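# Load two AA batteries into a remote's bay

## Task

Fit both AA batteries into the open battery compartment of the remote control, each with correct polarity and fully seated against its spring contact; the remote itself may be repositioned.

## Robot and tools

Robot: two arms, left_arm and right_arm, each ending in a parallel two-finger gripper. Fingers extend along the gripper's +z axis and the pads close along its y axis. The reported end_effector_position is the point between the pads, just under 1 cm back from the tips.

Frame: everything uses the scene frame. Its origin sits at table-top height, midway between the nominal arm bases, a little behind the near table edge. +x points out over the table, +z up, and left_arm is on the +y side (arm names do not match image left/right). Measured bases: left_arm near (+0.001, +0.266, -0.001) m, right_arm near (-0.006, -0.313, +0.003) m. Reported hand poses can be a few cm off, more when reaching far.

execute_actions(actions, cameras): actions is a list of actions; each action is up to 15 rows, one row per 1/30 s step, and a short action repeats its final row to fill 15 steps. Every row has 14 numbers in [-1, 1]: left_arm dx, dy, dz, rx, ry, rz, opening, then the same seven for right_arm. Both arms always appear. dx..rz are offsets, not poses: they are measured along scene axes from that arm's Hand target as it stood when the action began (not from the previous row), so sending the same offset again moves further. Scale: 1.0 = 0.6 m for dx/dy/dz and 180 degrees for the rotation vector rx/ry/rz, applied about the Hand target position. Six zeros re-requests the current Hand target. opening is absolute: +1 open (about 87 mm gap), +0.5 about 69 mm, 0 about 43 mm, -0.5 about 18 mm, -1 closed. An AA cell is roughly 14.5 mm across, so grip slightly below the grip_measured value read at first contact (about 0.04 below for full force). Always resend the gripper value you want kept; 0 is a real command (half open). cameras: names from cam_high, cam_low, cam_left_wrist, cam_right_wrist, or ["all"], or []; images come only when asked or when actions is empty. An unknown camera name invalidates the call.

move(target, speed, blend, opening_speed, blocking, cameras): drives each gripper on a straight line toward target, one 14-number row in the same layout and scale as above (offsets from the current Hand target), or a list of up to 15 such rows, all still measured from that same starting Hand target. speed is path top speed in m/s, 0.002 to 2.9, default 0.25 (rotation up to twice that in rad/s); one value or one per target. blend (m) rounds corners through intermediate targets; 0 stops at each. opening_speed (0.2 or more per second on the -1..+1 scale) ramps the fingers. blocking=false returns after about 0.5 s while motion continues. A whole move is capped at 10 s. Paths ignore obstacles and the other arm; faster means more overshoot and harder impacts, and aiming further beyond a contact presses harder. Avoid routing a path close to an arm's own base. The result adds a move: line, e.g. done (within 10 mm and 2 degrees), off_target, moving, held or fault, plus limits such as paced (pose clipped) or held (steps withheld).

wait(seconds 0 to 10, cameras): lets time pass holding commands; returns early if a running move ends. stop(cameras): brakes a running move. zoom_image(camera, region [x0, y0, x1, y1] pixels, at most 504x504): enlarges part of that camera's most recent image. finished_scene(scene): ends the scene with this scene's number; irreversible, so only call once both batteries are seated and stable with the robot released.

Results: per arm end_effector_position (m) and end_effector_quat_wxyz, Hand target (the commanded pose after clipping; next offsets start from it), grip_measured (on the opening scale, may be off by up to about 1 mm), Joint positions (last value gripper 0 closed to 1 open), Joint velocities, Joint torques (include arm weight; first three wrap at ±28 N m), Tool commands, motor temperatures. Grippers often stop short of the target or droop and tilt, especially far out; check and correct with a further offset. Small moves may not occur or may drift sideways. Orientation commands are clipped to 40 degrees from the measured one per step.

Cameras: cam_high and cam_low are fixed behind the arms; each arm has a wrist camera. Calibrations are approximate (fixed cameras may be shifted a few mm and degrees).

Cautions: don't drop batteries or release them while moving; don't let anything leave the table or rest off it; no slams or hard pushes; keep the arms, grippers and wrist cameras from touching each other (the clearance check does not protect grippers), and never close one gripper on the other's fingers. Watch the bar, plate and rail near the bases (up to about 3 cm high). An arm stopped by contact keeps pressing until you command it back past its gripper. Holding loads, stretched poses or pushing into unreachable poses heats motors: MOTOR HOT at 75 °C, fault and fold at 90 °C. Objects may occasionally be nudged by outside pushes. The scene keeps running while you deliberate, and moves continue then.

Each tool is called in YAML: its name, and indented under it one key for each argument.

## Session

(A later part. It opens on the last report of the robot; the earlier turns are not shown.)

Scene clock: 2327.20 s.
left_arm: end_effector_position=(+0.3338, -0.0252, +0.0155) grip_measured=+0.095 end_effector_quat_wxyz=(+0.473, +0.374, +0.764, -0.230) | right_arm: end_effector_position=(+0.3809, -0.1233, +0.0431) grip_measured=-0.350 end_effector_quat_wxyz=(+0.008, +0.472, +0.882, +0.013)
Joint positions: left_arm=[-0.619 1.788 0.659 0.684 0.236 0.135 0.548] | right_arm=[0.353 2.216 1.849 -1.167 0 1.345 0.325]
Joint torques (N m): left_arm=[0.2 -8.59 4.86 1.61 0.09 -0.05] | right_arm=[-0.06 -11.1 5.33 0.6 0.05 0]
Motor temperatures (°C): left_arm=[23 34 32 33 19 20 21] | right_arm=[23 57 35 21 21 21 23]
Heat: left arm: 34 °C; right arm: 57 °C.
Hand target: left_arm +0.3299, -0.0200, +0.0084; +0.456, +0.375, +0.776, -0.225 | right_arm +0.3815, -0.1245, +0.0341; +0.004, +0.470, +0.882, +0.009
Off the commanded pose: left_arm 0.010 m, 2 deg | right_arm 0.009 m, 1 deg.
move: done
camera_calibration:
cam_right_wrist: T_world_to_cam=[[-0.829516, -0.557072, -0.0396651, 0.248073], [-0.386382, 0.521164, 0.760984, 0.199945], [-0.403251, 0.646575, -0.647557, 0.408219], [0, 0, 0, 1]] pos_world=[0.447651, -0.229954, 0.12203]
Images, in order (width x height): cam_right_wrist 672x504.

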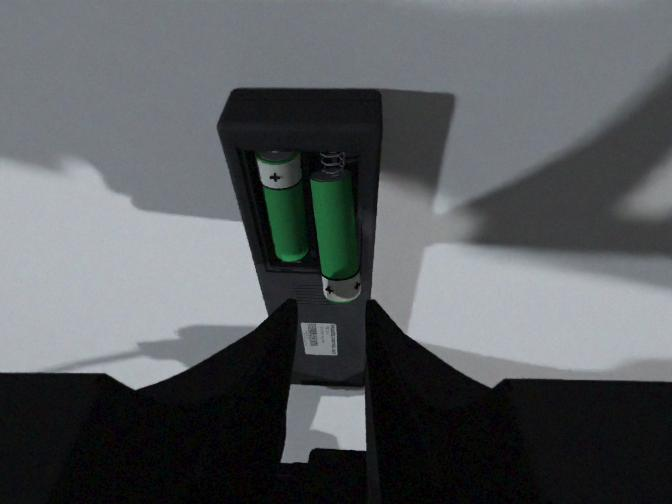

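move:
  target: [0,0,0,0,0,0,-0.05,-0.0042,-0.0029,-0.0218,-0.0055,0.0081,0,-0.35]
  speed: 0.1
  cameras: ["cam_right_wrist","cam_left_wrist"]

zoom_image:
  camera: "cam_right_wrist"
  region: [230, 100, 430, 400]

Scene clock: 2337.83 s.
left_arm: end_effector_position=(+0.3338, -0.0252, +0.0155) grip_measured=+0.095 end_effector_quat_wxyz=(+0.473, +0.374, +0.764, -0.230) | right_arm: end_effector_position=(+0.3772, -0.1246, +0.0288) grip_measured=-0.350 end_effector_quat_wxyz=(-0.004, +0.472, +0.882, -0.001)
Joint positions: left_arm=[-0.619 1.788 0.659 0.684 0.236 0.135 0.548] | right_arm=[0.353 2.248 1.844 -1.167 0 1.345 0.325]
Joint torques (N m): left_arm=[0.16 -8.59 4.88 1.61 0.08 -0.05] | right_arm=[0.06 -11.49 5.41 0.55 0.12 0.02]
Motor temperatures (°C): left_arm=[23 34 32 33 19 20 21] | right_arm=[23 55 34 21 21 21 23]
Heat: left arm: 34 °C; right arm: 55 °C.
Hand target: left_arm +0.3299, -0.0200, +0.0084; +0.456, +0.375, +0.776, -0.225 | right_arm +0.3790, -0.1262, +0.0210; -0.003, +0.470, +0.882, -0.005
Off the commanded pose: left_arm 0.010 m, 2 deg | right_arm 0.008 m, 1 deg.
move: done
camera_calibration:
cam_left_wrist: T_world_to_cam=[[-0.779944, -0.625841, 0.00332553, 0.244014], [-0.604733, 0.752248, -0.261574, 0.248154], [0.161202, -0.206024, -0.965178, 0.10055], [0, 0, 0, 1]] pos_world=[0.324175, -0.0132442, 0.161148]
cam_right_wrist: T_world_to_cam=[[-0.830131, -0.557557, -0.00366177, 0.242801], [-0.36007, 0.531061, 0.767022, 0.201196], [-0.425714, 0.638048, -0.64161, 0.40553], [0, 0, 0, 1]] pos_world=[0.44664, -0.230219, 0.106759]
Images, in order (width x height): cam_left_wrist 672x504, cam_right_wrist 672x504.

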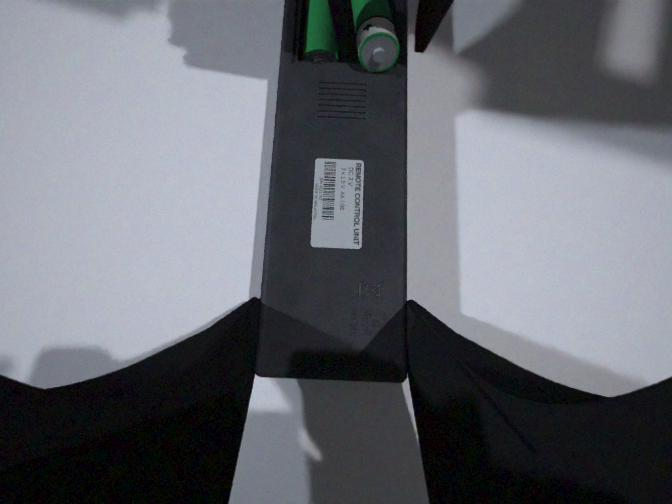

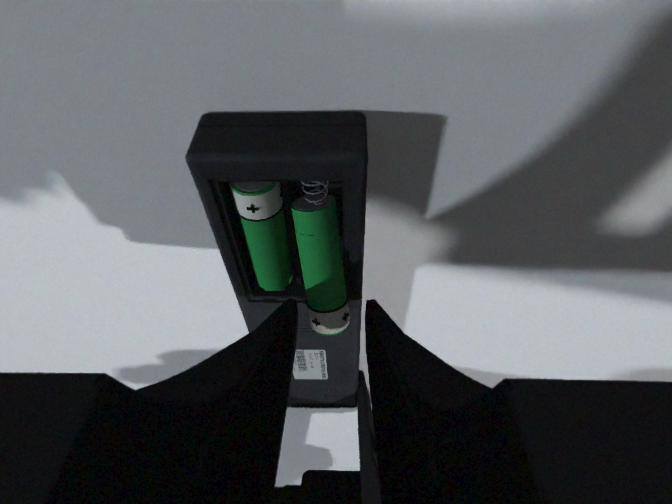

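Scaled by 1.680.

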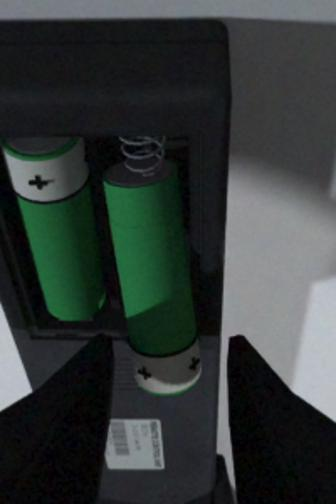

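move:
  target:
    - [0,0,0,0,0,0,-0.05,0,0,-0.005,0,0,0,-0.35]
    - [0,0,0,0,0,0,-0.05,0,0,-0.005,0,0,0,-0.72]
  speed: 0.1
  opening_speed: 0.4
  cameras: ["cam_right_wrist","cam_left_wrist"]

zoom_image:
  camera: "cam_right_wrist"
  region: [250, 130, 420, 370]

zoom_image:
  camera: "cam_left_wrist"
  region: [280, 0, 430, 90]

Scene clock: 2348.20 s.
left_arm: end_effector_position=(+0.3338, -0.0252, +0.0155) grip_measured=+0.095 end_effector_quat_wxyz=(+0.473, +0.374, +0.764, -0.230) | right_arm: end_effector_position=(+0.3788, -0.1240, +0.0271) grip_measured=-0.592 end_effector_quat_wxyz=(-0.001, +0.472, +0.882, +0.002)
Joint positions: left_arm=[-0.619 1.788 0.659 0.684 0.236 0.135 0.548] | right_arm=[0.353 2.248 1.838 -1.152 0 1.345 0.204]
Joint torques (N m): left_arm=[0.17 -8.58 4.86 1.6 0.09 -0.06] | right_arm=[0.06 -11.36 5.26 0.52 0.12 0.01]
Heat: left arm: 34 °C; right arm: 53 °C.
Hand target: left_arm +0.3299, -0.0200, +0.0084; +0.456, +0.375, +0.776, -0.225 | right_arm +0.3790, -0.1262, +0.0181; -0.003, +0.470, +0.882, -0.005
Off the commanded pose: left_arm 0.010 m, 2 deg | right_arm 0.009 m, 1 deg.
move: done
camera_calibration:
cam_left_wrist: T_world_to_cam=[[-0.779944, -0.625841, 0.00332553, 0.244014], [-0.604733, 0.752248, -0.261574, 0.248154], [0.161202, -0.206024, -0.965178, 0.10055], [0, 0, 0, 1]] pos_world=[0.324175, -0.0132442, 0.161148]
cam_right_wrist: T_world_to_cam=[[-0.830102, -0.557487, -0.0117996, 0.24477], [-0.366024, 0.528804, 0.765763, 0.204794], [-0.420663, 0.63998, -0.643015, 0.403118], [0, 0, 0, 1]] pos_world=[0.44772, -0.229827, 0.105276]
Images, in order (width x height): cam_left_wrist 672x504, cam_right_wrist 672x504.

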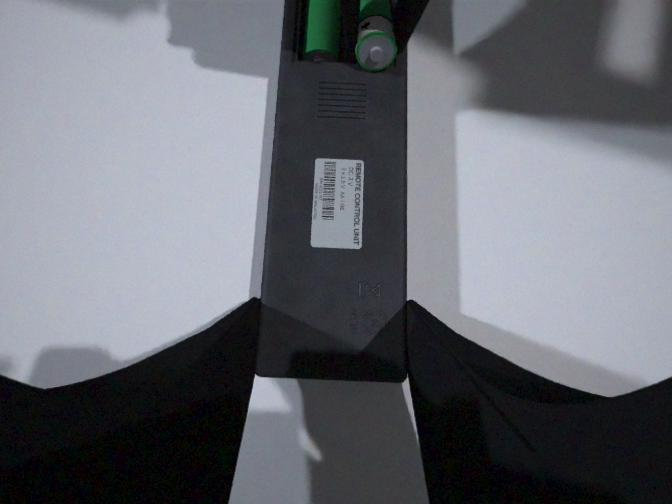

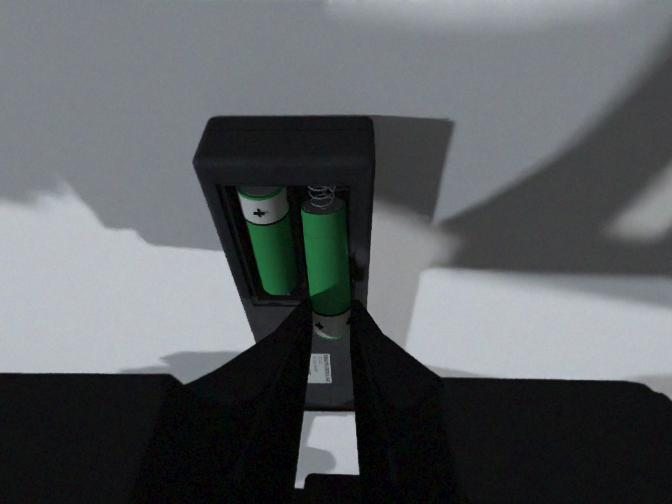

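Scaled by 2.100.

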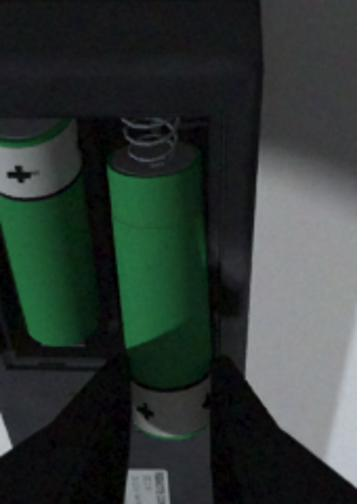

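Scaled by 3.360.

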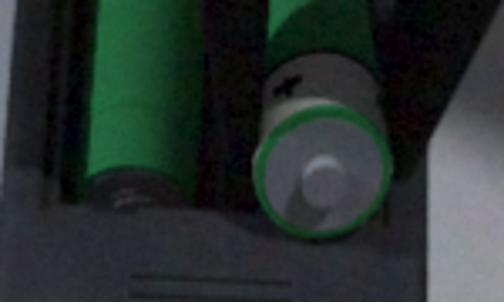

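move:
  target: [-0.0047,0.0069,0,0,0,0,-0.05,0.0112,-0.0166,0.002,0,0,-0.0139,-0.72]
  speed: 0.06
  cameras: ["cam_left_wrist","cam_right_wrist"]

zoom_image:
  camera: "cam_right_wrist"
  region: [250, 130, 420, 370]

zoom_image:
  camera: "cam_left_wrist"
  region: [280, 0, 430, 90]

Scene clock: 2361.53 s.
left_arm: end_effector_position=(+0.3338, -0.0253, +0.0155) grip_measured=+0.095 end_effector_quat_wxyz=(+0.472, +0.374, +0.764, -0.230) | right_arm: end_effector_position=(+0.3814, -0.1288, +0.0273) grip_measured=-0.592 end_effector_quat_wxyz=(-0.004, +0.479, +0.878, +0.005)
Joint positions: left_arm=[-0.619 1.788 0.659 0.684 0.236 0.135 0.548] | right_arm=[0.337 2.248 1.838 -1.152 -0.007 1.345 0.204]
Joint torques (N m): left_arm=[0.72 -9.77 3.26 1.67 0.14 -0.03] | right_arm=[-1.07 -11.03 6.2 0.44 0.19 0.17]
Heat: left arm: 34 °C; right arm: 51 °C.
Hand target: left_arm +0.3271, -0.0159, +0.0084; +0.456, +0.375, +0.776, -0.225 | right_arm +0.3857, -0.1361, +0.0193; -0.003, +0.489, +0.872, -0.004
Off the commanded pose: left_arm 0.014 m, 2 deg | right_arm 0.012 m, 2 deg.
move: off_target (left_arm, right_arm)
camera_calibration:
cam_left_wrist: T_world_to_cam=[[-0.780397, -0.625274, 0.00357507, 0.243989], [-0.60423, 0.752637, -0.261618, 0.248019], [0.160892, -0.206326, -0.965165, 0.100639], [0, 0, 0, 1]] pos_world=[0.324076, -0.0133437, 0.161147]
cam_right_wrist: T_world_to_cam=[[-0.838727, -0.544378, -0.0137656, 0.249228], [-0.356107, 0.529182, 0.770165, 0.204161], [-0.411976, 0.650861, -0.637696, 0.40533], [0, 0, 0, 1]] pos_world=[0.448724, -0.236178, 0.10467]
Images, in order (width x height): cam_left_wrist 672x504, cam_right_wrist 672x504.

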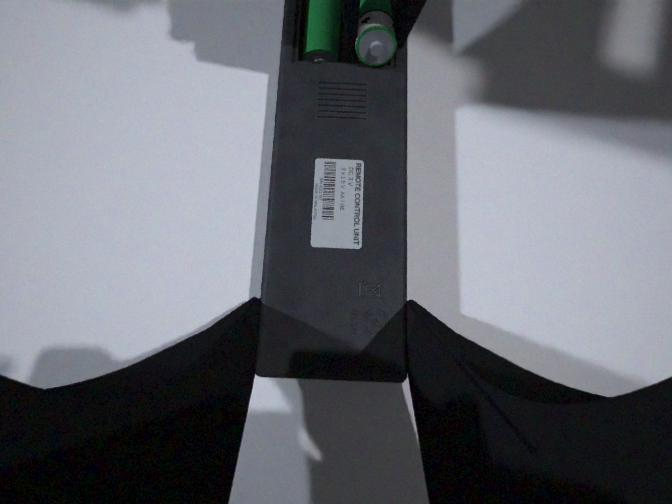

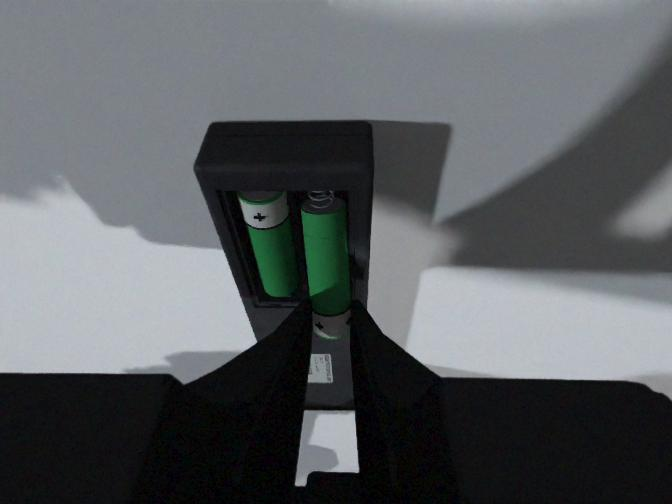

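Scaled by 2.100.

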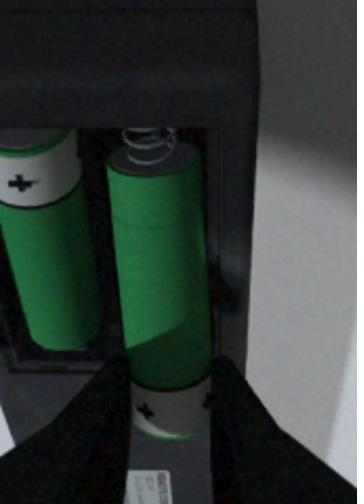

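Scaled by 3.360.

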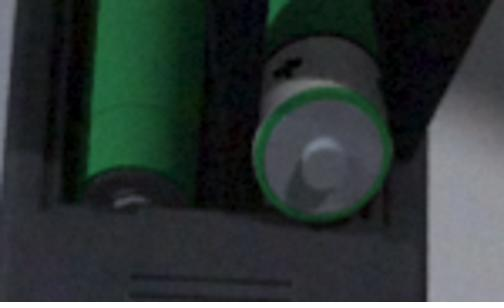

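move:
  target: [-0.0047,0.0069,-0.002,0,0,0,-0.05,0.0168,-0.0249,0.002,0,0,0,-0.72]
  speed: 0.06
  cameras: ["cam_left_wrist","cam_right_wrist"]

zoom_image:
  camera: "cam_right_wrist"
  region: [250, 130, 420, 370]

zoom_image:
  camera: "cam_left_wrist"
  region: [280, 0, 430, 90]

Scene clock: 2378.40 s.
left_arm: end_effector_position=(+0.3314, -0.0243, +0.0153) grip_measured=+0.095 end_effector_quat_wxyz=(+0.474, +0.375, +0.763, -0.232) | right_arm: end_effector_position=(+0.3817, -0.1309, +0.0277) grip_measured=-0.594 end_effector_quat_wxyz=(-0.026, +0.480, +0.877, +0.016)
Joint positions: left_arm=[-0.619 1.784 0.645 0.698 0.24 0.135 0.548] | right_arm=[0.314 2.262 1.853 -1.168 -0.054 1.324 0.203]
Joint torques (N m): left_arm=[1.22 -10.09 2.67 1.64 0.15 -0.01] | right_arm=[-2.61 -10.8 8.01 0.38 0.61 0]
Motor temperatures (°C): left_arm=[23 35 31 33 19 20 21] | right_arm=[23 50 33 21 20 21 24]
Heat: left arm: 35 °C; right arm: 50 °C.
Hand target: left_arm +0.3243, -0.0118, +0.0073; +0.456, +0.375, +0.776, -0.225 | right_arm +0.3958, -0.1511, +0.0205; -0.003, +0.490, +0.872, -0.005
Off the commanded pose: left_arm 0.017 m, 3 deg | right_arm 0.026 m, 4 deg.
move: off_target (left_arm, right_arm)
camera_calibration:
cam_left_wrist: T_world_to_cam=[[-0.78222, -0.622989, 0.00407837, 0.243498], [-0.601398, 0.753368, -0.266002, 0.244935], [0.162644, -0.210525, -0.963964, 0.100191], [0, 0, 0, 1]] pos_world=[0.321477, -0.0117368, 0.160741]
cam_right_wrist: T_world_to_cam=[[-0.841046, -0.540846, -0.0113248, 0.249512], [-0.331879, 0.499333, 0.800326, 0.191217], [-0.427198, 0.676869, -0.599458, 0.415224], [0, 0, 0, 1]] pos_world=[0.450695, -0.241586, 0.0986994]
Images, in order (width x height): cam_left_wrist 672x504, cam_right_wrist 672x504.

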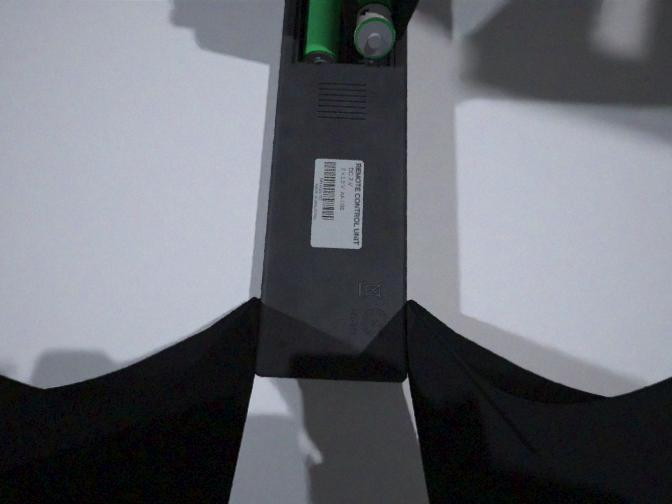

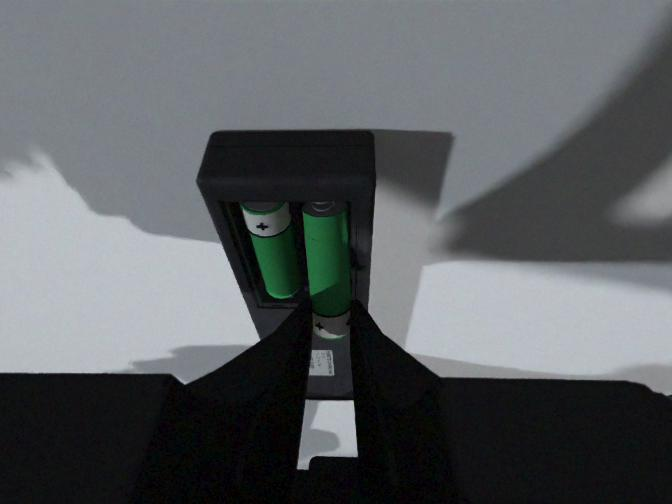

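Scaled by 2.100.

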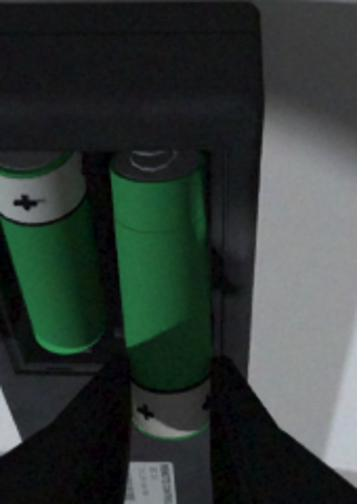

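Scaled by 3.360.

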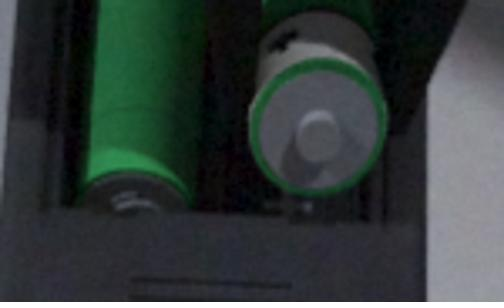

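move:
  target: [-0.0047,0.0069,-0.002,0,0,0,-0.05,0.0154,-0.0228,0,-0.0232,-0.0153,0,-0.72]
  speed: 0.06
  cameras: ["cam_left_wrist","cam_right_wrist"]

zoom_image:
  camera: "cam_right_wrist"
  region: [250, 130, 420, 370]

zoom_image:
  camera: "cam_left_wrist"
  region: [280, 0, 430, 90]

Scene clock: 2389.83 s.
left_arm: end_effector_position=(+0.3294, -0.0228, +0.0154) grip_measured=+0.095 end_effector_quat_wxyz=(+0.477, +0.375, +0.760, -0.234) | right_arm: end_effector_position=(+0.3811, -0.1324, +0.0274) grip_measured=-0.594 end_effector_quat_wxyz=(-0.025, +0.479, +0.877, +0.012)
Joint positions: left_arm=[-0.618 1.78 0.629 0.717 0.244 0.136 0.548] | right_arm=[0.314 2.262 1.853 -1.171 -0.047 1.323 0.203]
Joint torques (N m): left_arm=[1.63 -10.32 2.25 1.56 0.15 0.01] | right_arm=[-2.85 -11.89 7.97 0.56 1.3 0.01]
Heat: left arm: 37 °C; right arm: 49 °C.
Hand target: left_arm +0.3214, -0.0075, +0.0059; +0.455, +0.375, +0.776, -0.225 | right_arm +0.4051, -0.1648, +0.0205; +0.036, +0.489, +0.871, -0.025
Off the commanded pose: left_arm 0.020 m, 3 deg | right_arm 0.041 m, 8 deg.
move: off_target (left_arm, right_arm)
camera_calibration:
cam_left_wrist: T_world_to_cam=[[-0.783683, -0.621151, 0.00359841, 0.243304], [-0.598236, 0.753187, -0.273537, 0.241707], [0.167198, -0.216519, -0.961855, 0.0992761], [0, 0, 0, 1]] pos_world=[0.318673, -0.00942708, 0.16073]
cam_right_wrist: T_world_to_cam=[[-0.839961, -0.542614, -0.00600716, 0.247488], [-0.331793, 0.504789, 0.796932, 0.19276], [-0.429394, 0.671385, -0.604039, 0.41608], [0, 0, 0, 1]] pos_world=[0.450499, -0.242362, 0.0991985]
Images, in order (width x height): cam_left_wrist 672x504, cam_right_wrist 672x504.

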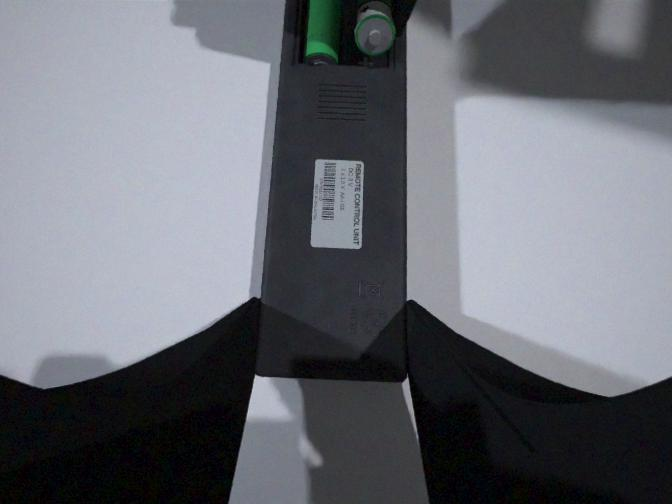

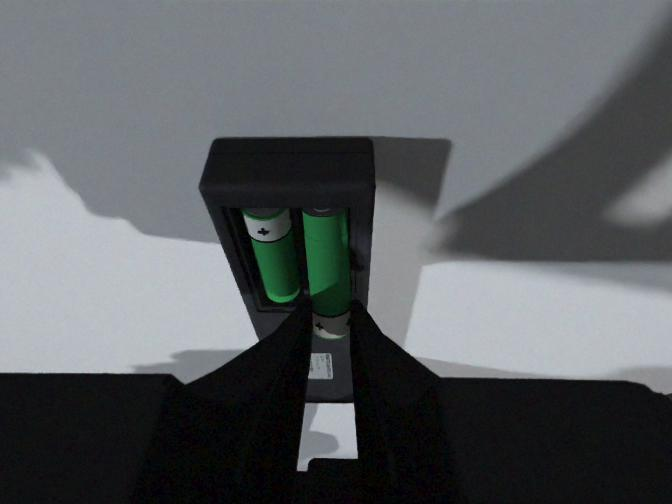

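Scaled by 2.100.

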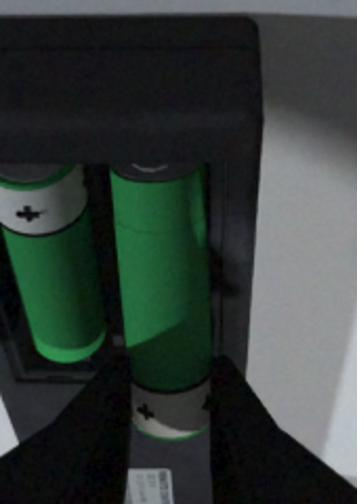

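Scaled by 3.360.

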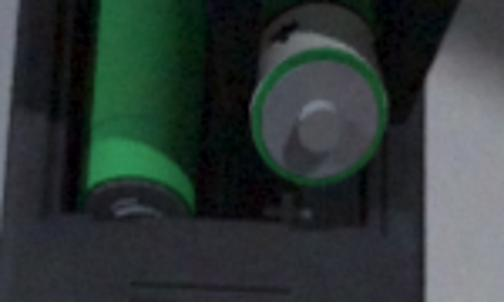

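move:
  target: [-0.002,0.003,-0.003,0,0,0,-0.05,0.0112,-0.0166,-0.005,-0.0278,-0.0184,0,-0.72]
  speed: 0.06
  cameras: ["cam_left_wrist","cam_right_wrist"]

zoom_image:
  camera: "cam_right_wrist"
  region: [250, 130, 420, 370]

zoom_image:
  camera: "cam_left_wrist"
  region: [280, 0, 430, 90]

Scene clock: 2398.90 s.
left_arm: end_effector_position=(+0.3288, -0.0231, +0.0162) grip_measured=+0.095 end_effector_quat_wxyz=(+0.480, +0.375, +0.757, -0.235) | right_arm: end_effector_position=(+0.3807, -0.1339, +0.0252) grip_measured=-0.596 end_effector_quat_wxyz=(-0.006, +0.471, +0.882, -0.005)
Joint positions: left_arm=[-0.618 1.78 0.622 0.733 0.248 0.137 0.548] | right_arm=[0.331 2.262 1.853 -1.172 0.003 1.322 0.202]
Joint torques (N m): left_arm=[1.88 -10.15 1.99 1.52 0.14 0.02] | right_arm=[-3.15 -13.15 6.19 0.88 1.76 0.13]
Heat: left arm: 39 °C; right arm: 49 °C.
Hand target: left_arm +0.3202, -0.0057, +0.0041; +0.455, +0.375, +0.776, -0.225 | right_arm +0.4117, -0.1746, +0.0175; +0.082, +0.488, +0.868, -0.048
Off the commanded pose: left_arm 0.023 m, 4 deg | right_arm 0.052 m, 12 deg.
move: off_target (left_arm, right_arm)
camera_calibration:
cam_left_wrist: T_world_to_cam=[[-0.785761, -0.618527, 0.00201711, 0.243501], [-0.59386, 0.753505, -0.282063, 0.240452], [0.172944, -0.222832, -0.959394, 0.0980688], [0, 0, 0, 1]] pos_world=[0.317168, -0.00871686, 0.161418]
cam_right_wrist: T_world_to_cam=[[-0.829628, -0.558276, 0.00669695, 0.239927], [-0.354157, 0.535492, 0.766695, 0.208504], [-0.431614, 0.6337, -0.641977, 0.412333], [0, 0, 0, 1]] pos_world=[0.450862, -0.239002, 0.103242]
Images, in order (width x height): cam_left_wrist 672x504, cam_right_wrist 672x504.

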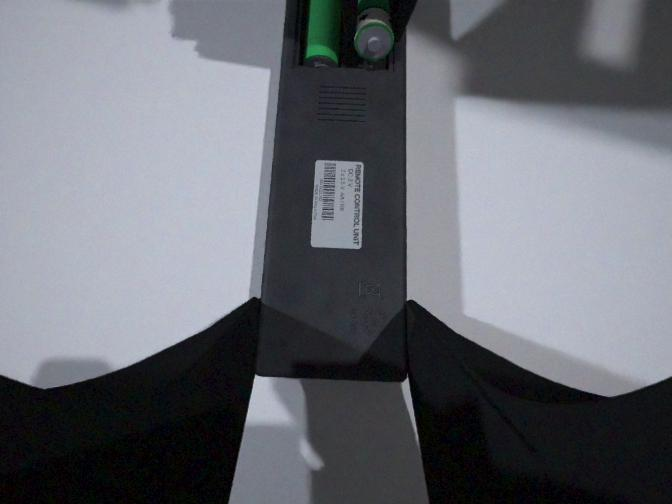

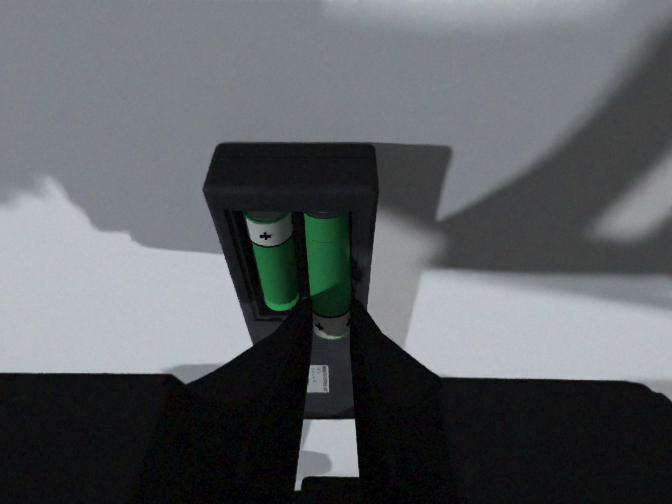

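Scaled by 2.100.

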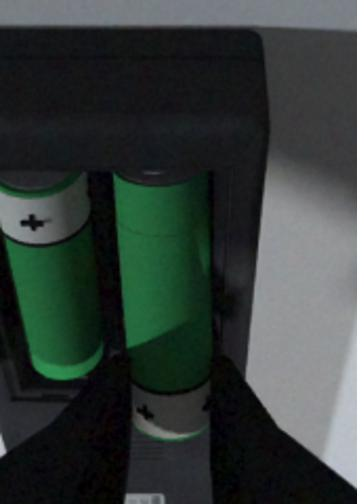

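Scaled by 3.360.

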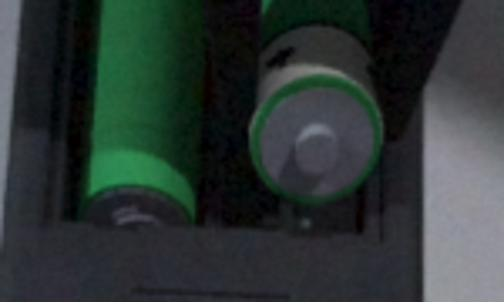

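move:
  target: [0,0,-0.003,0,0,0,-0.05,0.0056,-0.0083,-0.008,-0.0325,-0.0215,0,-0.72]
  speed: 0.06
  cameras: ["cam_left_wrist","cam_right_wrist"]

zoom_image:
  camera: "cam_right_wrist"
  region: [250, 130, 420, 370]

zoom_image:
  camera: "cam_left_wrist"
  region: [280, 0, 430, 90]

Scene clock: 2405.93 s.
left_arm: end_effector_position=(+0.3289, -0.0233, +0.0166) grip_measured=+0.095 end_effector_quat_wxyz=(+0.481, +0.376, +0.757, -0.236) | right_arm: end_effector_position=(+0.3809, -0.1338, +0.0225) grip_measured=-0.598 end_effector_quat_wxyz=(+0.032, +0.466, +0.883, -0.032)
Joint positions: left_arm=[-0.618 1.78 0.622 0.735 0.248 0.137 0.548] | right_arm=[0.369 2.253 1.84 -1.158 0.096 1.351 0.201]
Joint torques (N m): left_arm=[1.91 -9.52 1.84 1.58 0.13 0.02] | right_arm=[-3.44 -13.61 3.84 1.18 2.04 0.15]
Heat: left arm: 39 °C; right arm: 50 °C.
Hand target: left_arm +0.3202, -0.0057, +0.0023; +0.455, +0.375, +0.776, -0.225 | right_arm +0.4152, -0.1797, +0.0127; +0.137, +0.484, +0.861, -0.076
Off the commanded pose: left_arm 0.024 m, 4 deg | right_arm 0.058 m, 13 deg.
move: off_target (left_arm, right_arm)
camera_calibration:
cam_left_wrist: T_world_to_cam=[[-0.786303, -0.61784, 0.00146478, 0.243627], [-0.592739, 0.753685, -0.283936, 0.240498], [0.174323, -0.224128, -0.958842, 0.097812], [0, 0, 0, 1]] pos_world=[0.317067, -0.00881476, 0.161716]
cam_right_wrist: T_world_to_cam=[[-0.824221, -0.565974, 0.0182328, 0.236916], [-0.391441, 0.592726, 0.703881, 0.233922], [-0.409186, 0.573017, -0.710083, 0.395452], [0, 0, 0, 1]] pos_world=[0.448651, -0.231164, 0.111831]
Images, in order (width x height): cam_left_wrist 672x504, cam_right_wrist 672x504.

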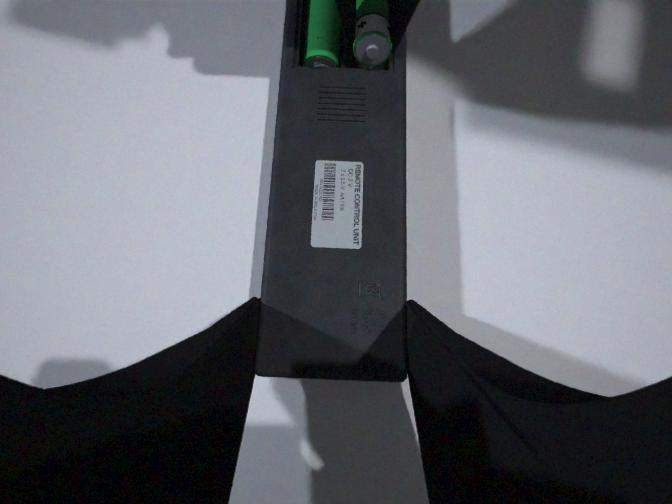

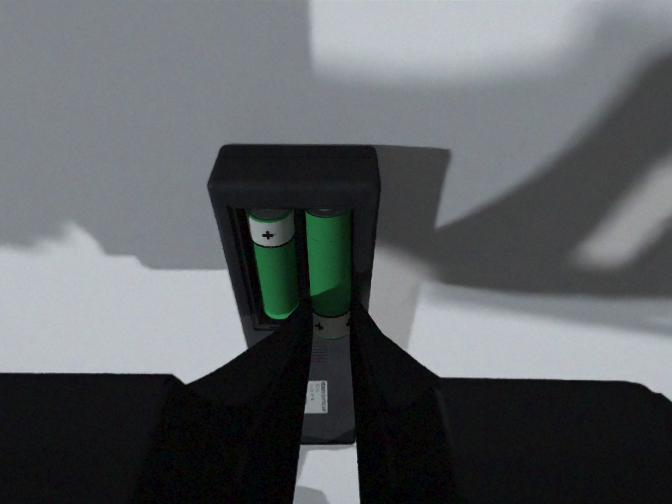

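Scaled by 2.100.

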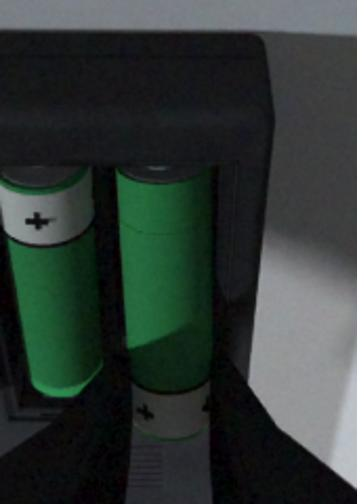

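Scaled by 3.360.

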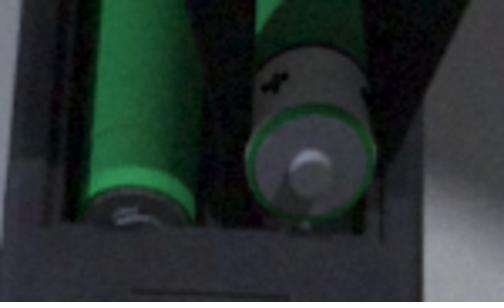

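move:
  target: [0,0,-0.003,0,0,0,-0.05,0.003,-0.004,-0.0117,-0.0278,-0.0184,0,-0.72]
  speed: 0.06
  cameras: ["cam_left_wrist","cam_right_wrist"]

zoom_image:
  camera: "cam_right_wrist"
  region: [250, 130, 420, 370]

zoom_image:
  camera: "cam_left_wrist"
  region: [280, 0, 430, 90]

Scene clock: 2414.90 s.
left_arm: end_effector_position=(+0.3280, -0.0227, +0.0156) grip_measured=+0.095 end_effector_quat_wxyz=(+0.480, +0.376, +0.757, -0.236) | right_arm: end_effector_position=(+0.3797, -0.1326, +0.0226) grip_measured=-0.600 end_effector_quat_wxyz=(+0.075, +0.461, +0.883, -0.048)
Joint positions: left_arm=[-0.618 1.78 0.617 0.737 0.248 0.137 0.548] | right_arm=[0.409 2.22 1.793 -1.119 0.184 1.38 0.2]
Joint torques (N m): left_arm=[1.89 -8.91 1.99 1.64 0.14 0.02] | right_arm=[-3.75 -11.44 3.33 1.34 2.21 0.18]
Motor temperatures (°C): left_arm=[23 40 30 31 19 20 21] | right_arm=[23 50 33 22 24 21 24]
Heat: left arm: 40 °C; right arm: 50 °C.
Hand target: left_arm +0.3202, -0.0057, +0.0005; +0.455, +0.375, +0.776, -0.225 | right_arm +0.4169, -0.1821, +0.0057; +0.182, +0.480, +0.852, -0.100
Off the commanded pose: left_arm 0.024 m, 4 deg | right_arm 0.064 m, 14 deg.
move: off_target (left_arm, right_arm)
camera_calibration:
cam_left_wrist: T_world_to_cam=[[-0.786317, -0.61782, 0.00204043, 0.2433], [-0.593159, 0.753997, -0.282225, 0.239314], [0.172826, -0.223128, -0.959346, 0.0977476], [0, 0, 0, 1]] pos_world=[0.316369, -0.00831634, 0.160818]
cam_right_wrist: T_world_to_cam=[[-0.818942, -0.573822, 0.00797175, 0.233793], [-0.438549, 0.634724, 0.636239, 0.257569], [-0.370148, 0.517546, -0.771451, 0.373546], [0, 0, 0, 1]] pos_world=[0.442686, -0.222657, 0.122433]
Images, in order (width x height): cam_left_wrist 672x504, cam_right_wrist 672x504.

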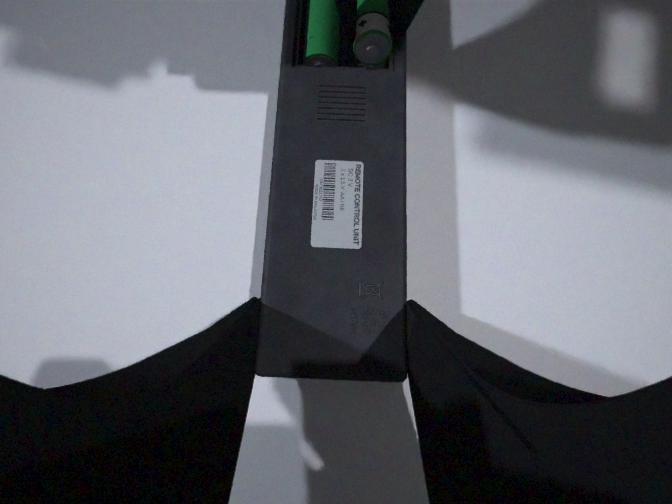

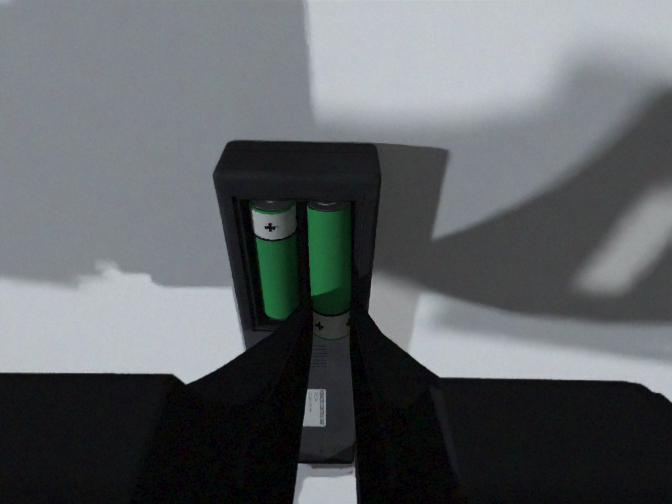

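Scaled by 2.100.

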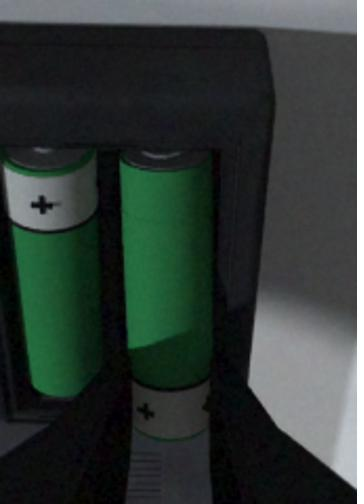

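Scaled by 3.360.

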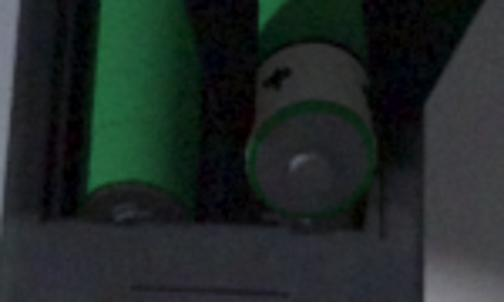

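move:
  target: [0.0028,-0.0041,0.003,0,0,0,-0.05,-0.028,0.0415,0,0,0,0,-0.72]
  speed: 0.06
  cameras: ["cam_left_wrist","cam_right_wrist"]

zoom_image:
  camera: "cam_right_wrist"
  region: [250, 130, 420, 370]

zoom_image:
  camera: "cam_left_wrist"
  region: [280, 0, 430, 90]

Scene clock: 2474.57 s.
left_arm: end_effector_position=(+0.3280, -0.0227, +0.0156) grip_measured=+0.095 end_effector_quat_wxyz=(+0.480, +0.376, +0.757, -0.236) | right_arm: end_effector_position=(+0.3787, -0.1307, +0.0232) grip_measured=-0.600 end_effector_quat_wxyz=(+0.124, +0.462, +0.875, -0.070)
Joint positions: left_arm=[-0.618 1.78 0.617 0.737 0.248 0.137 0.548] | right_arm=[0.459 2.197 1.757 -1.094 0.291 1.435 0.2]
Joint torques (N m): left_arm=[1.58 -8.9 3.07 1.52 0.1 0] | right_arm=[-1.98 -10.3 2.89 1.23 1.38 0.31]
Motor temperatures (°C): left_arm=[23 39 29 31 19 20 21] | right_arm=[23 50 31 23 29 21 24]
Heat: left arm: 39 °C; right arm: 50 °C.
Hand target: left_arm +0.3219, -0.0081, +0.0022; +0.455, +0.375, +0.776, -0.225 | right_arm +0.4001, -0.1572, +0.0057; +0.182, +0.480, +0.852, -0.099
Off the commanded pose: left_arm 0.021 m, 4 deg | right_arm 0.038 m, 8 deg.
move: off_target (left_arm, right_arm)
camera_calibration:
cam_left_wrist: T_world_to_cam=[[-0.786317, -0.61782, 0.00204043, 0.2433], [-0.593159, 0.753997, -0.282225, 0.239314], [0.172826, -0.223128, -0.959346, 0.0977476], [0, 0, 0, 1]] pos_world=[0.316369, -0.00831634, 0.160818]
cam_right_wrist: T_world_to_cam=[[-0.823207, -0.567741, 0.000720161, 0.236543], [-0.474241, 0.688331, 0.548905, 0.278147], [-0.312132, 0.451521, -0.835884, 0.343664], [0, 0, 0, 1]] pos_world=[0.433901, -0.212334, 0.134417]
Images, in order (width x height): cam_left_wrist 672x504, cam_right_wrist 672x504.

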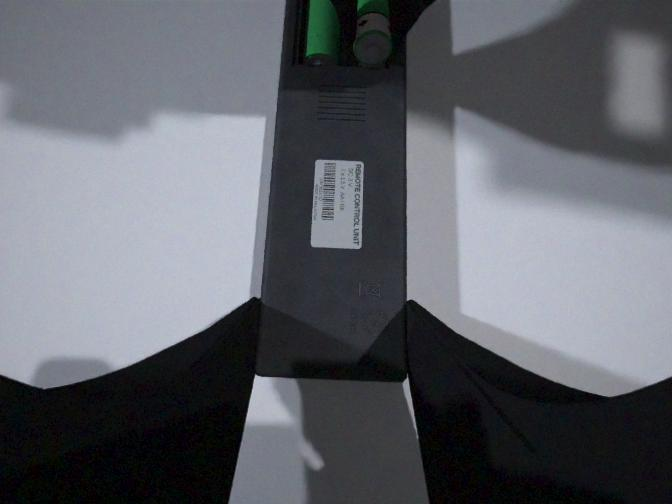

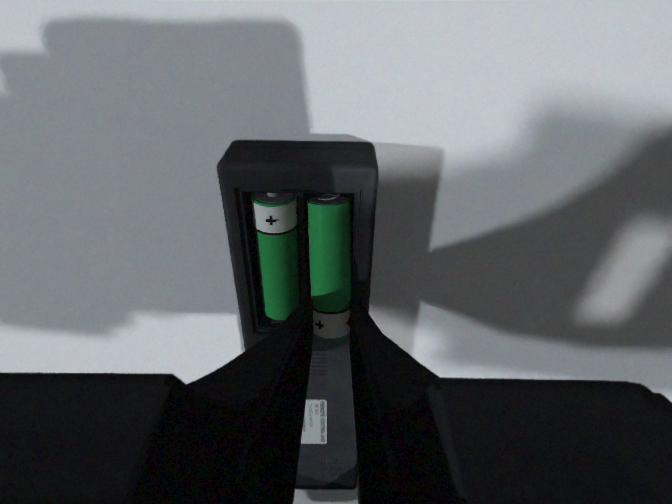

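Scaled by 2.100.

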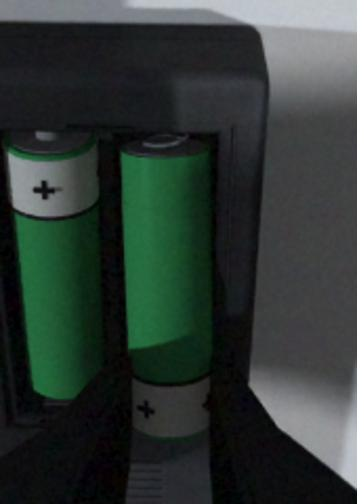

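Scaled by 3.360.

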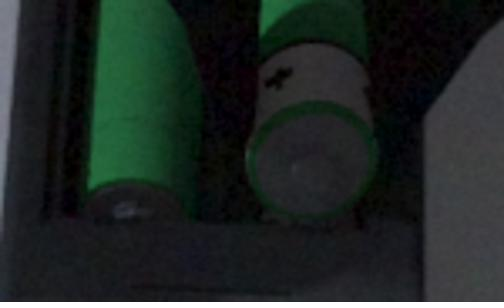

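move:
  target:
    - [0,0,0.003,0,0,0,-0.05,-0.0252,0.0373,0,0.0185,0.0123,0,-0.72]
    - [0,0,0.003,0,0,0,-0.05,-0.0252,0.0373,0,0.0185,0.0123,0,-0.62]
  speed: 0.06
  opening_speed: 0.3
  cameras: ["cam_left_wrist","cam_right_wrist"]

zoom_image:
  camera: "cam_right_wrist"
  region: [250, 130, 420, 370]

zoom_image:
  camera: "cam_left_wrist"
  region: [280, 0, 430, 90]

Scene clock: 2485.23 s.
left_arm: end_effector_position=(+0.3285, -0.0217, +0.0153) grip_measured=+0.095 end_effector_quat_wxyz=(+0.479, +0.375, +0.758, -0.235) | right_arm: end_effector_position=(+0.3786, -0.1268, +0.0225) grip_measured=-0.602 end_effector_quat_wxyz=(+0.132, +0.470, +0.870, -0.070)
Joint positions: left_arm=[-0.615 1.78 0.617 0.736 0.249 0.137 0.547] | right_arm=[0.472 2.197 1.753 -1.089 0.304 1.468 0.199]
Joint torques (N m): left_arm=[1.37 -9.5 3.17 1.45 0.1 0] | right_arm=[-0.06 -10.39 3.03 0.99 0.68 0.36]
Heat: left arm: 39 °C; right arm: 50 °C.
Hand target: left_arm +0.3219, -0.0081, +0.0040; +0.455, +0.375, +0.776, -0.225 | right_arm +0.3850, -0.1348, +0.0057; +0.152, +0.483, +0.858, -0.084
Off the commanded pose: left_arm 0.019 m, 4 deg | right_arm 0.020 m, 3 deg.
move: off_target (left_arm, right_arm); target 2's new opening was sent with right_arm's hand 0.020 m and 3 deg from that target
camera_calibration:
cam_left_wrist: T_world_to_cam=[[-0.78506, -0.619415, 0.00263236, 0.243759], [-0.595074, 0.753017, -0.280806, 0.239356], [0.171953, -0.222016, -0.959761, 0.0978875], [0, 0, 0, 1]] pos_world=[0.316968, -0.00751822, 0.160519]
cam_right_wrist: T_world_to_cam=[[-0.833478, -0.552476, -0.00920157, 0.244781], [-0.469788, 0.69977, 0.538165, 0.275733], [-0.290884, 0.452871, -0.842789, 0.333508], [0, 0, 0, 1]] pos_world=[0.430568, -0.208751, 0.13494]
Images, in order (width x height): cam_left_wrist 672x504, cam_right_wrist 672x504.

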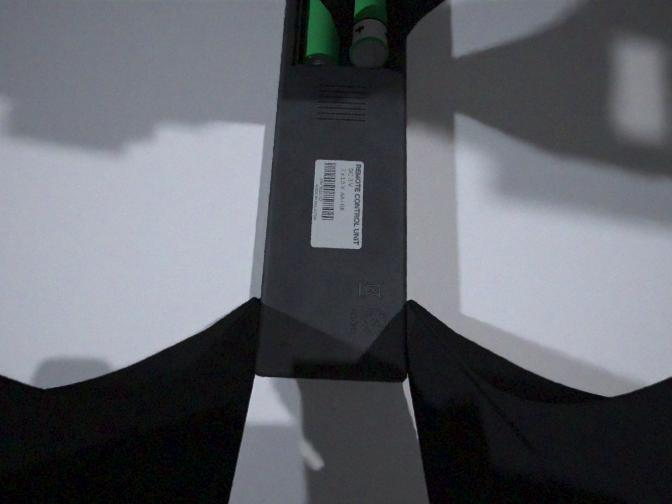

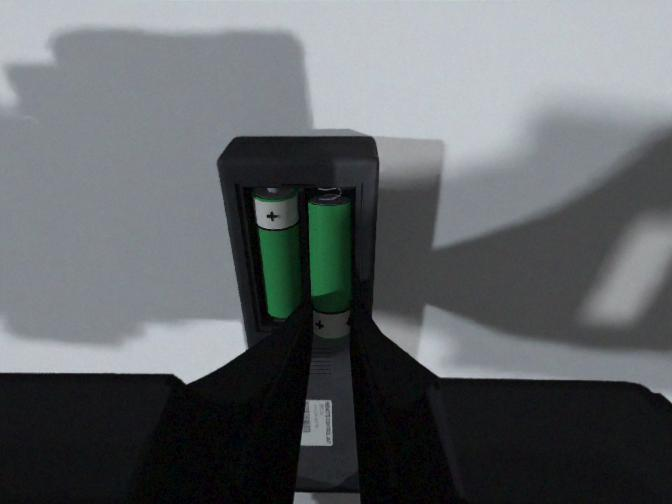

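Scaled by 2.100.

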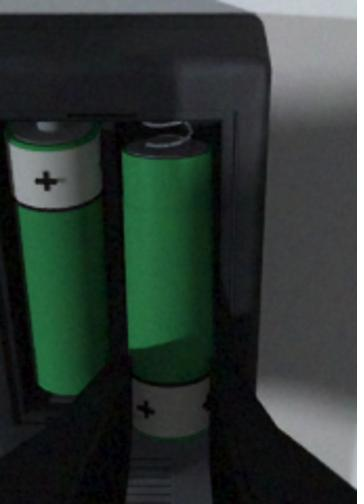

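Scaled by 3.360.

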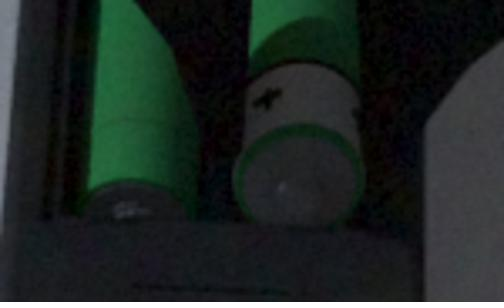

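move:
  target:
    - [0,0,0.003,0,0,0,-0.05,0,0,0.0,0,0,0,-0.56]
    - [0,0,0.003,0,0,0,-0.05,0,0,0.015,0,0,0,-0.48]
    - [0,0,0.003,0,0,0,-0.05,0,0,0.07,0,0,0,-0.48]
  speed: 0.06
  opening_speed: 0.3
  cameras: ["cam_left_wrist","cam_right_wrist"]

zoom_image:
  camera: "cam_right_wrist"
  region: [250, 130, 420, 370]

zoom_image:
  camera: "cam_left_wrist"
  region: [280, 0, 430, 90]

Scene clock: 2495.37 s.
left_arm: end_effector_position=(+0.3282, -0.0194, +0.0153) grip_measured=+0.095 end_effector_quat_wxyz=(+0.476, +0.374, +0.761, -0.233) | right_arm: end_effector_position=(+0.3776, -0.1336, +0.0365) grip_measured=-0.480 end_effector_quat_wxyz=(+0.137, +0.475, +0.865, -0.089)
Joint positions: left_arm=[-0.611 1.771 0.617 0.718 0.249 0.138 0.547] | right_arm=[0.472 2.197 1.807 -1.172 0.335 1.485 0.26]
Joint torques (N m): left_arm=[0.95 -9.39 3.41 1.53 0.09 0] | right_arm=[0.01 -13.6 8.24 0.26 0.39 0.2]
Heat: left arm: 39 °C; right arm: 49 °C.
Hand target: left_arm +0.3218, -0.0082, +0.0058; +0.455, +0.375, +0.776, -0.225 | right_arm +0.3849, -0.1349, +0.0477; +0.152, +0.483, +0.858, -0.084
Off the commanded pose: left_arm 0.016 m, 3 deg | right_arm 0.013 m, 2 deg.
move: off_target (left_arm, right_arm); target 2's new opening was sent with right_arm's hand 0.013 m and 3 deg from that target
camera_calibration:
cam_left_wrist: T_world_to_cam=[[-0.782941, -0.622081, 0.00424451, 0.244287], [-0.599422, 0.752563, -0.272658, 0.238781], [0.166421, -0.216019, -0.962102, 0.10047], [0, 0, 0, 1]] pos_world=[0.317673, -0.00602794, 0.160731]
cam_right_wrist: T_world_to_cam=[[-0.842582, -0.538302, 0.0169476, 0.244682], [-0.454536, 0.727641, 0.513747, 0.27149], [-0.288883, 0.425171, -0.857774, 0.344182], [0, 0, 0, 1]] pos_world=[0.428995, -0.212171, 0.151606]
Images, in order (width x height): cam_left_wrist 672x504, cam_right_wrist 672x504.

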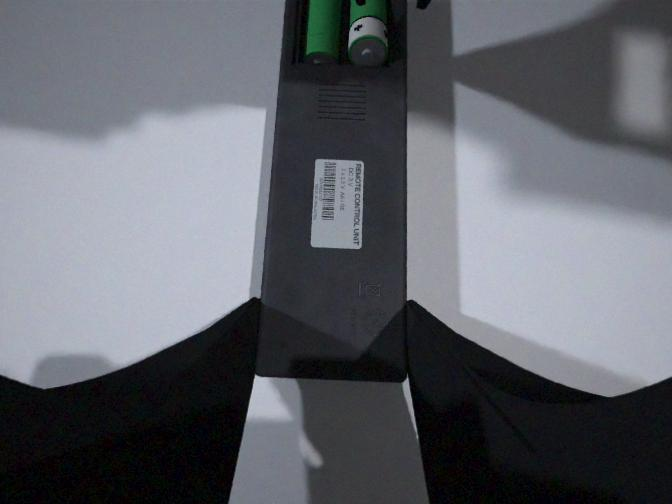

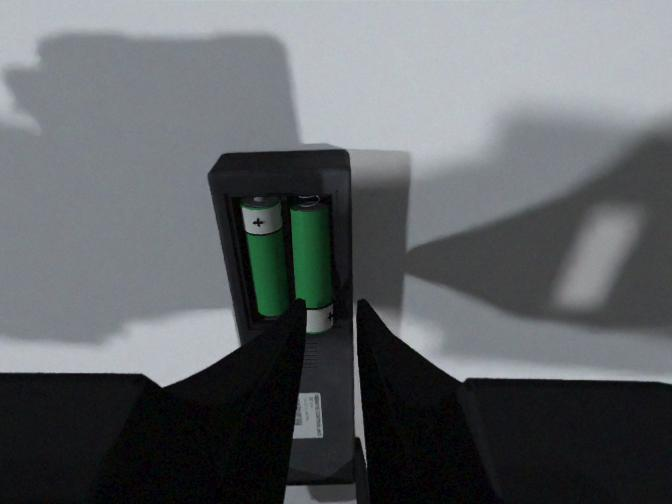

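Scaled by 2.100.

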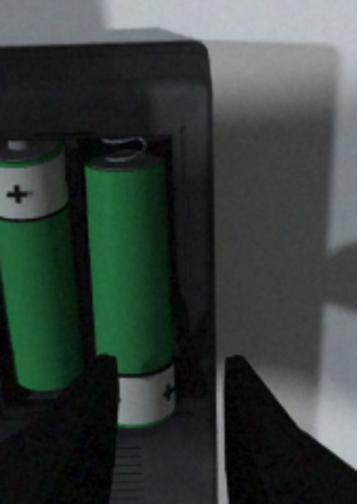

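Scaled by 3.360.

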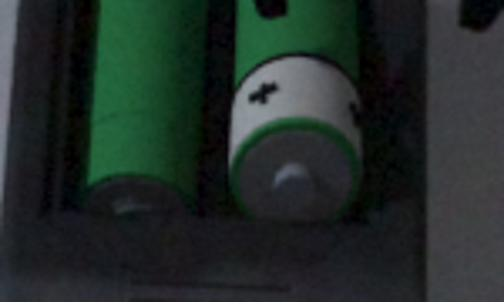

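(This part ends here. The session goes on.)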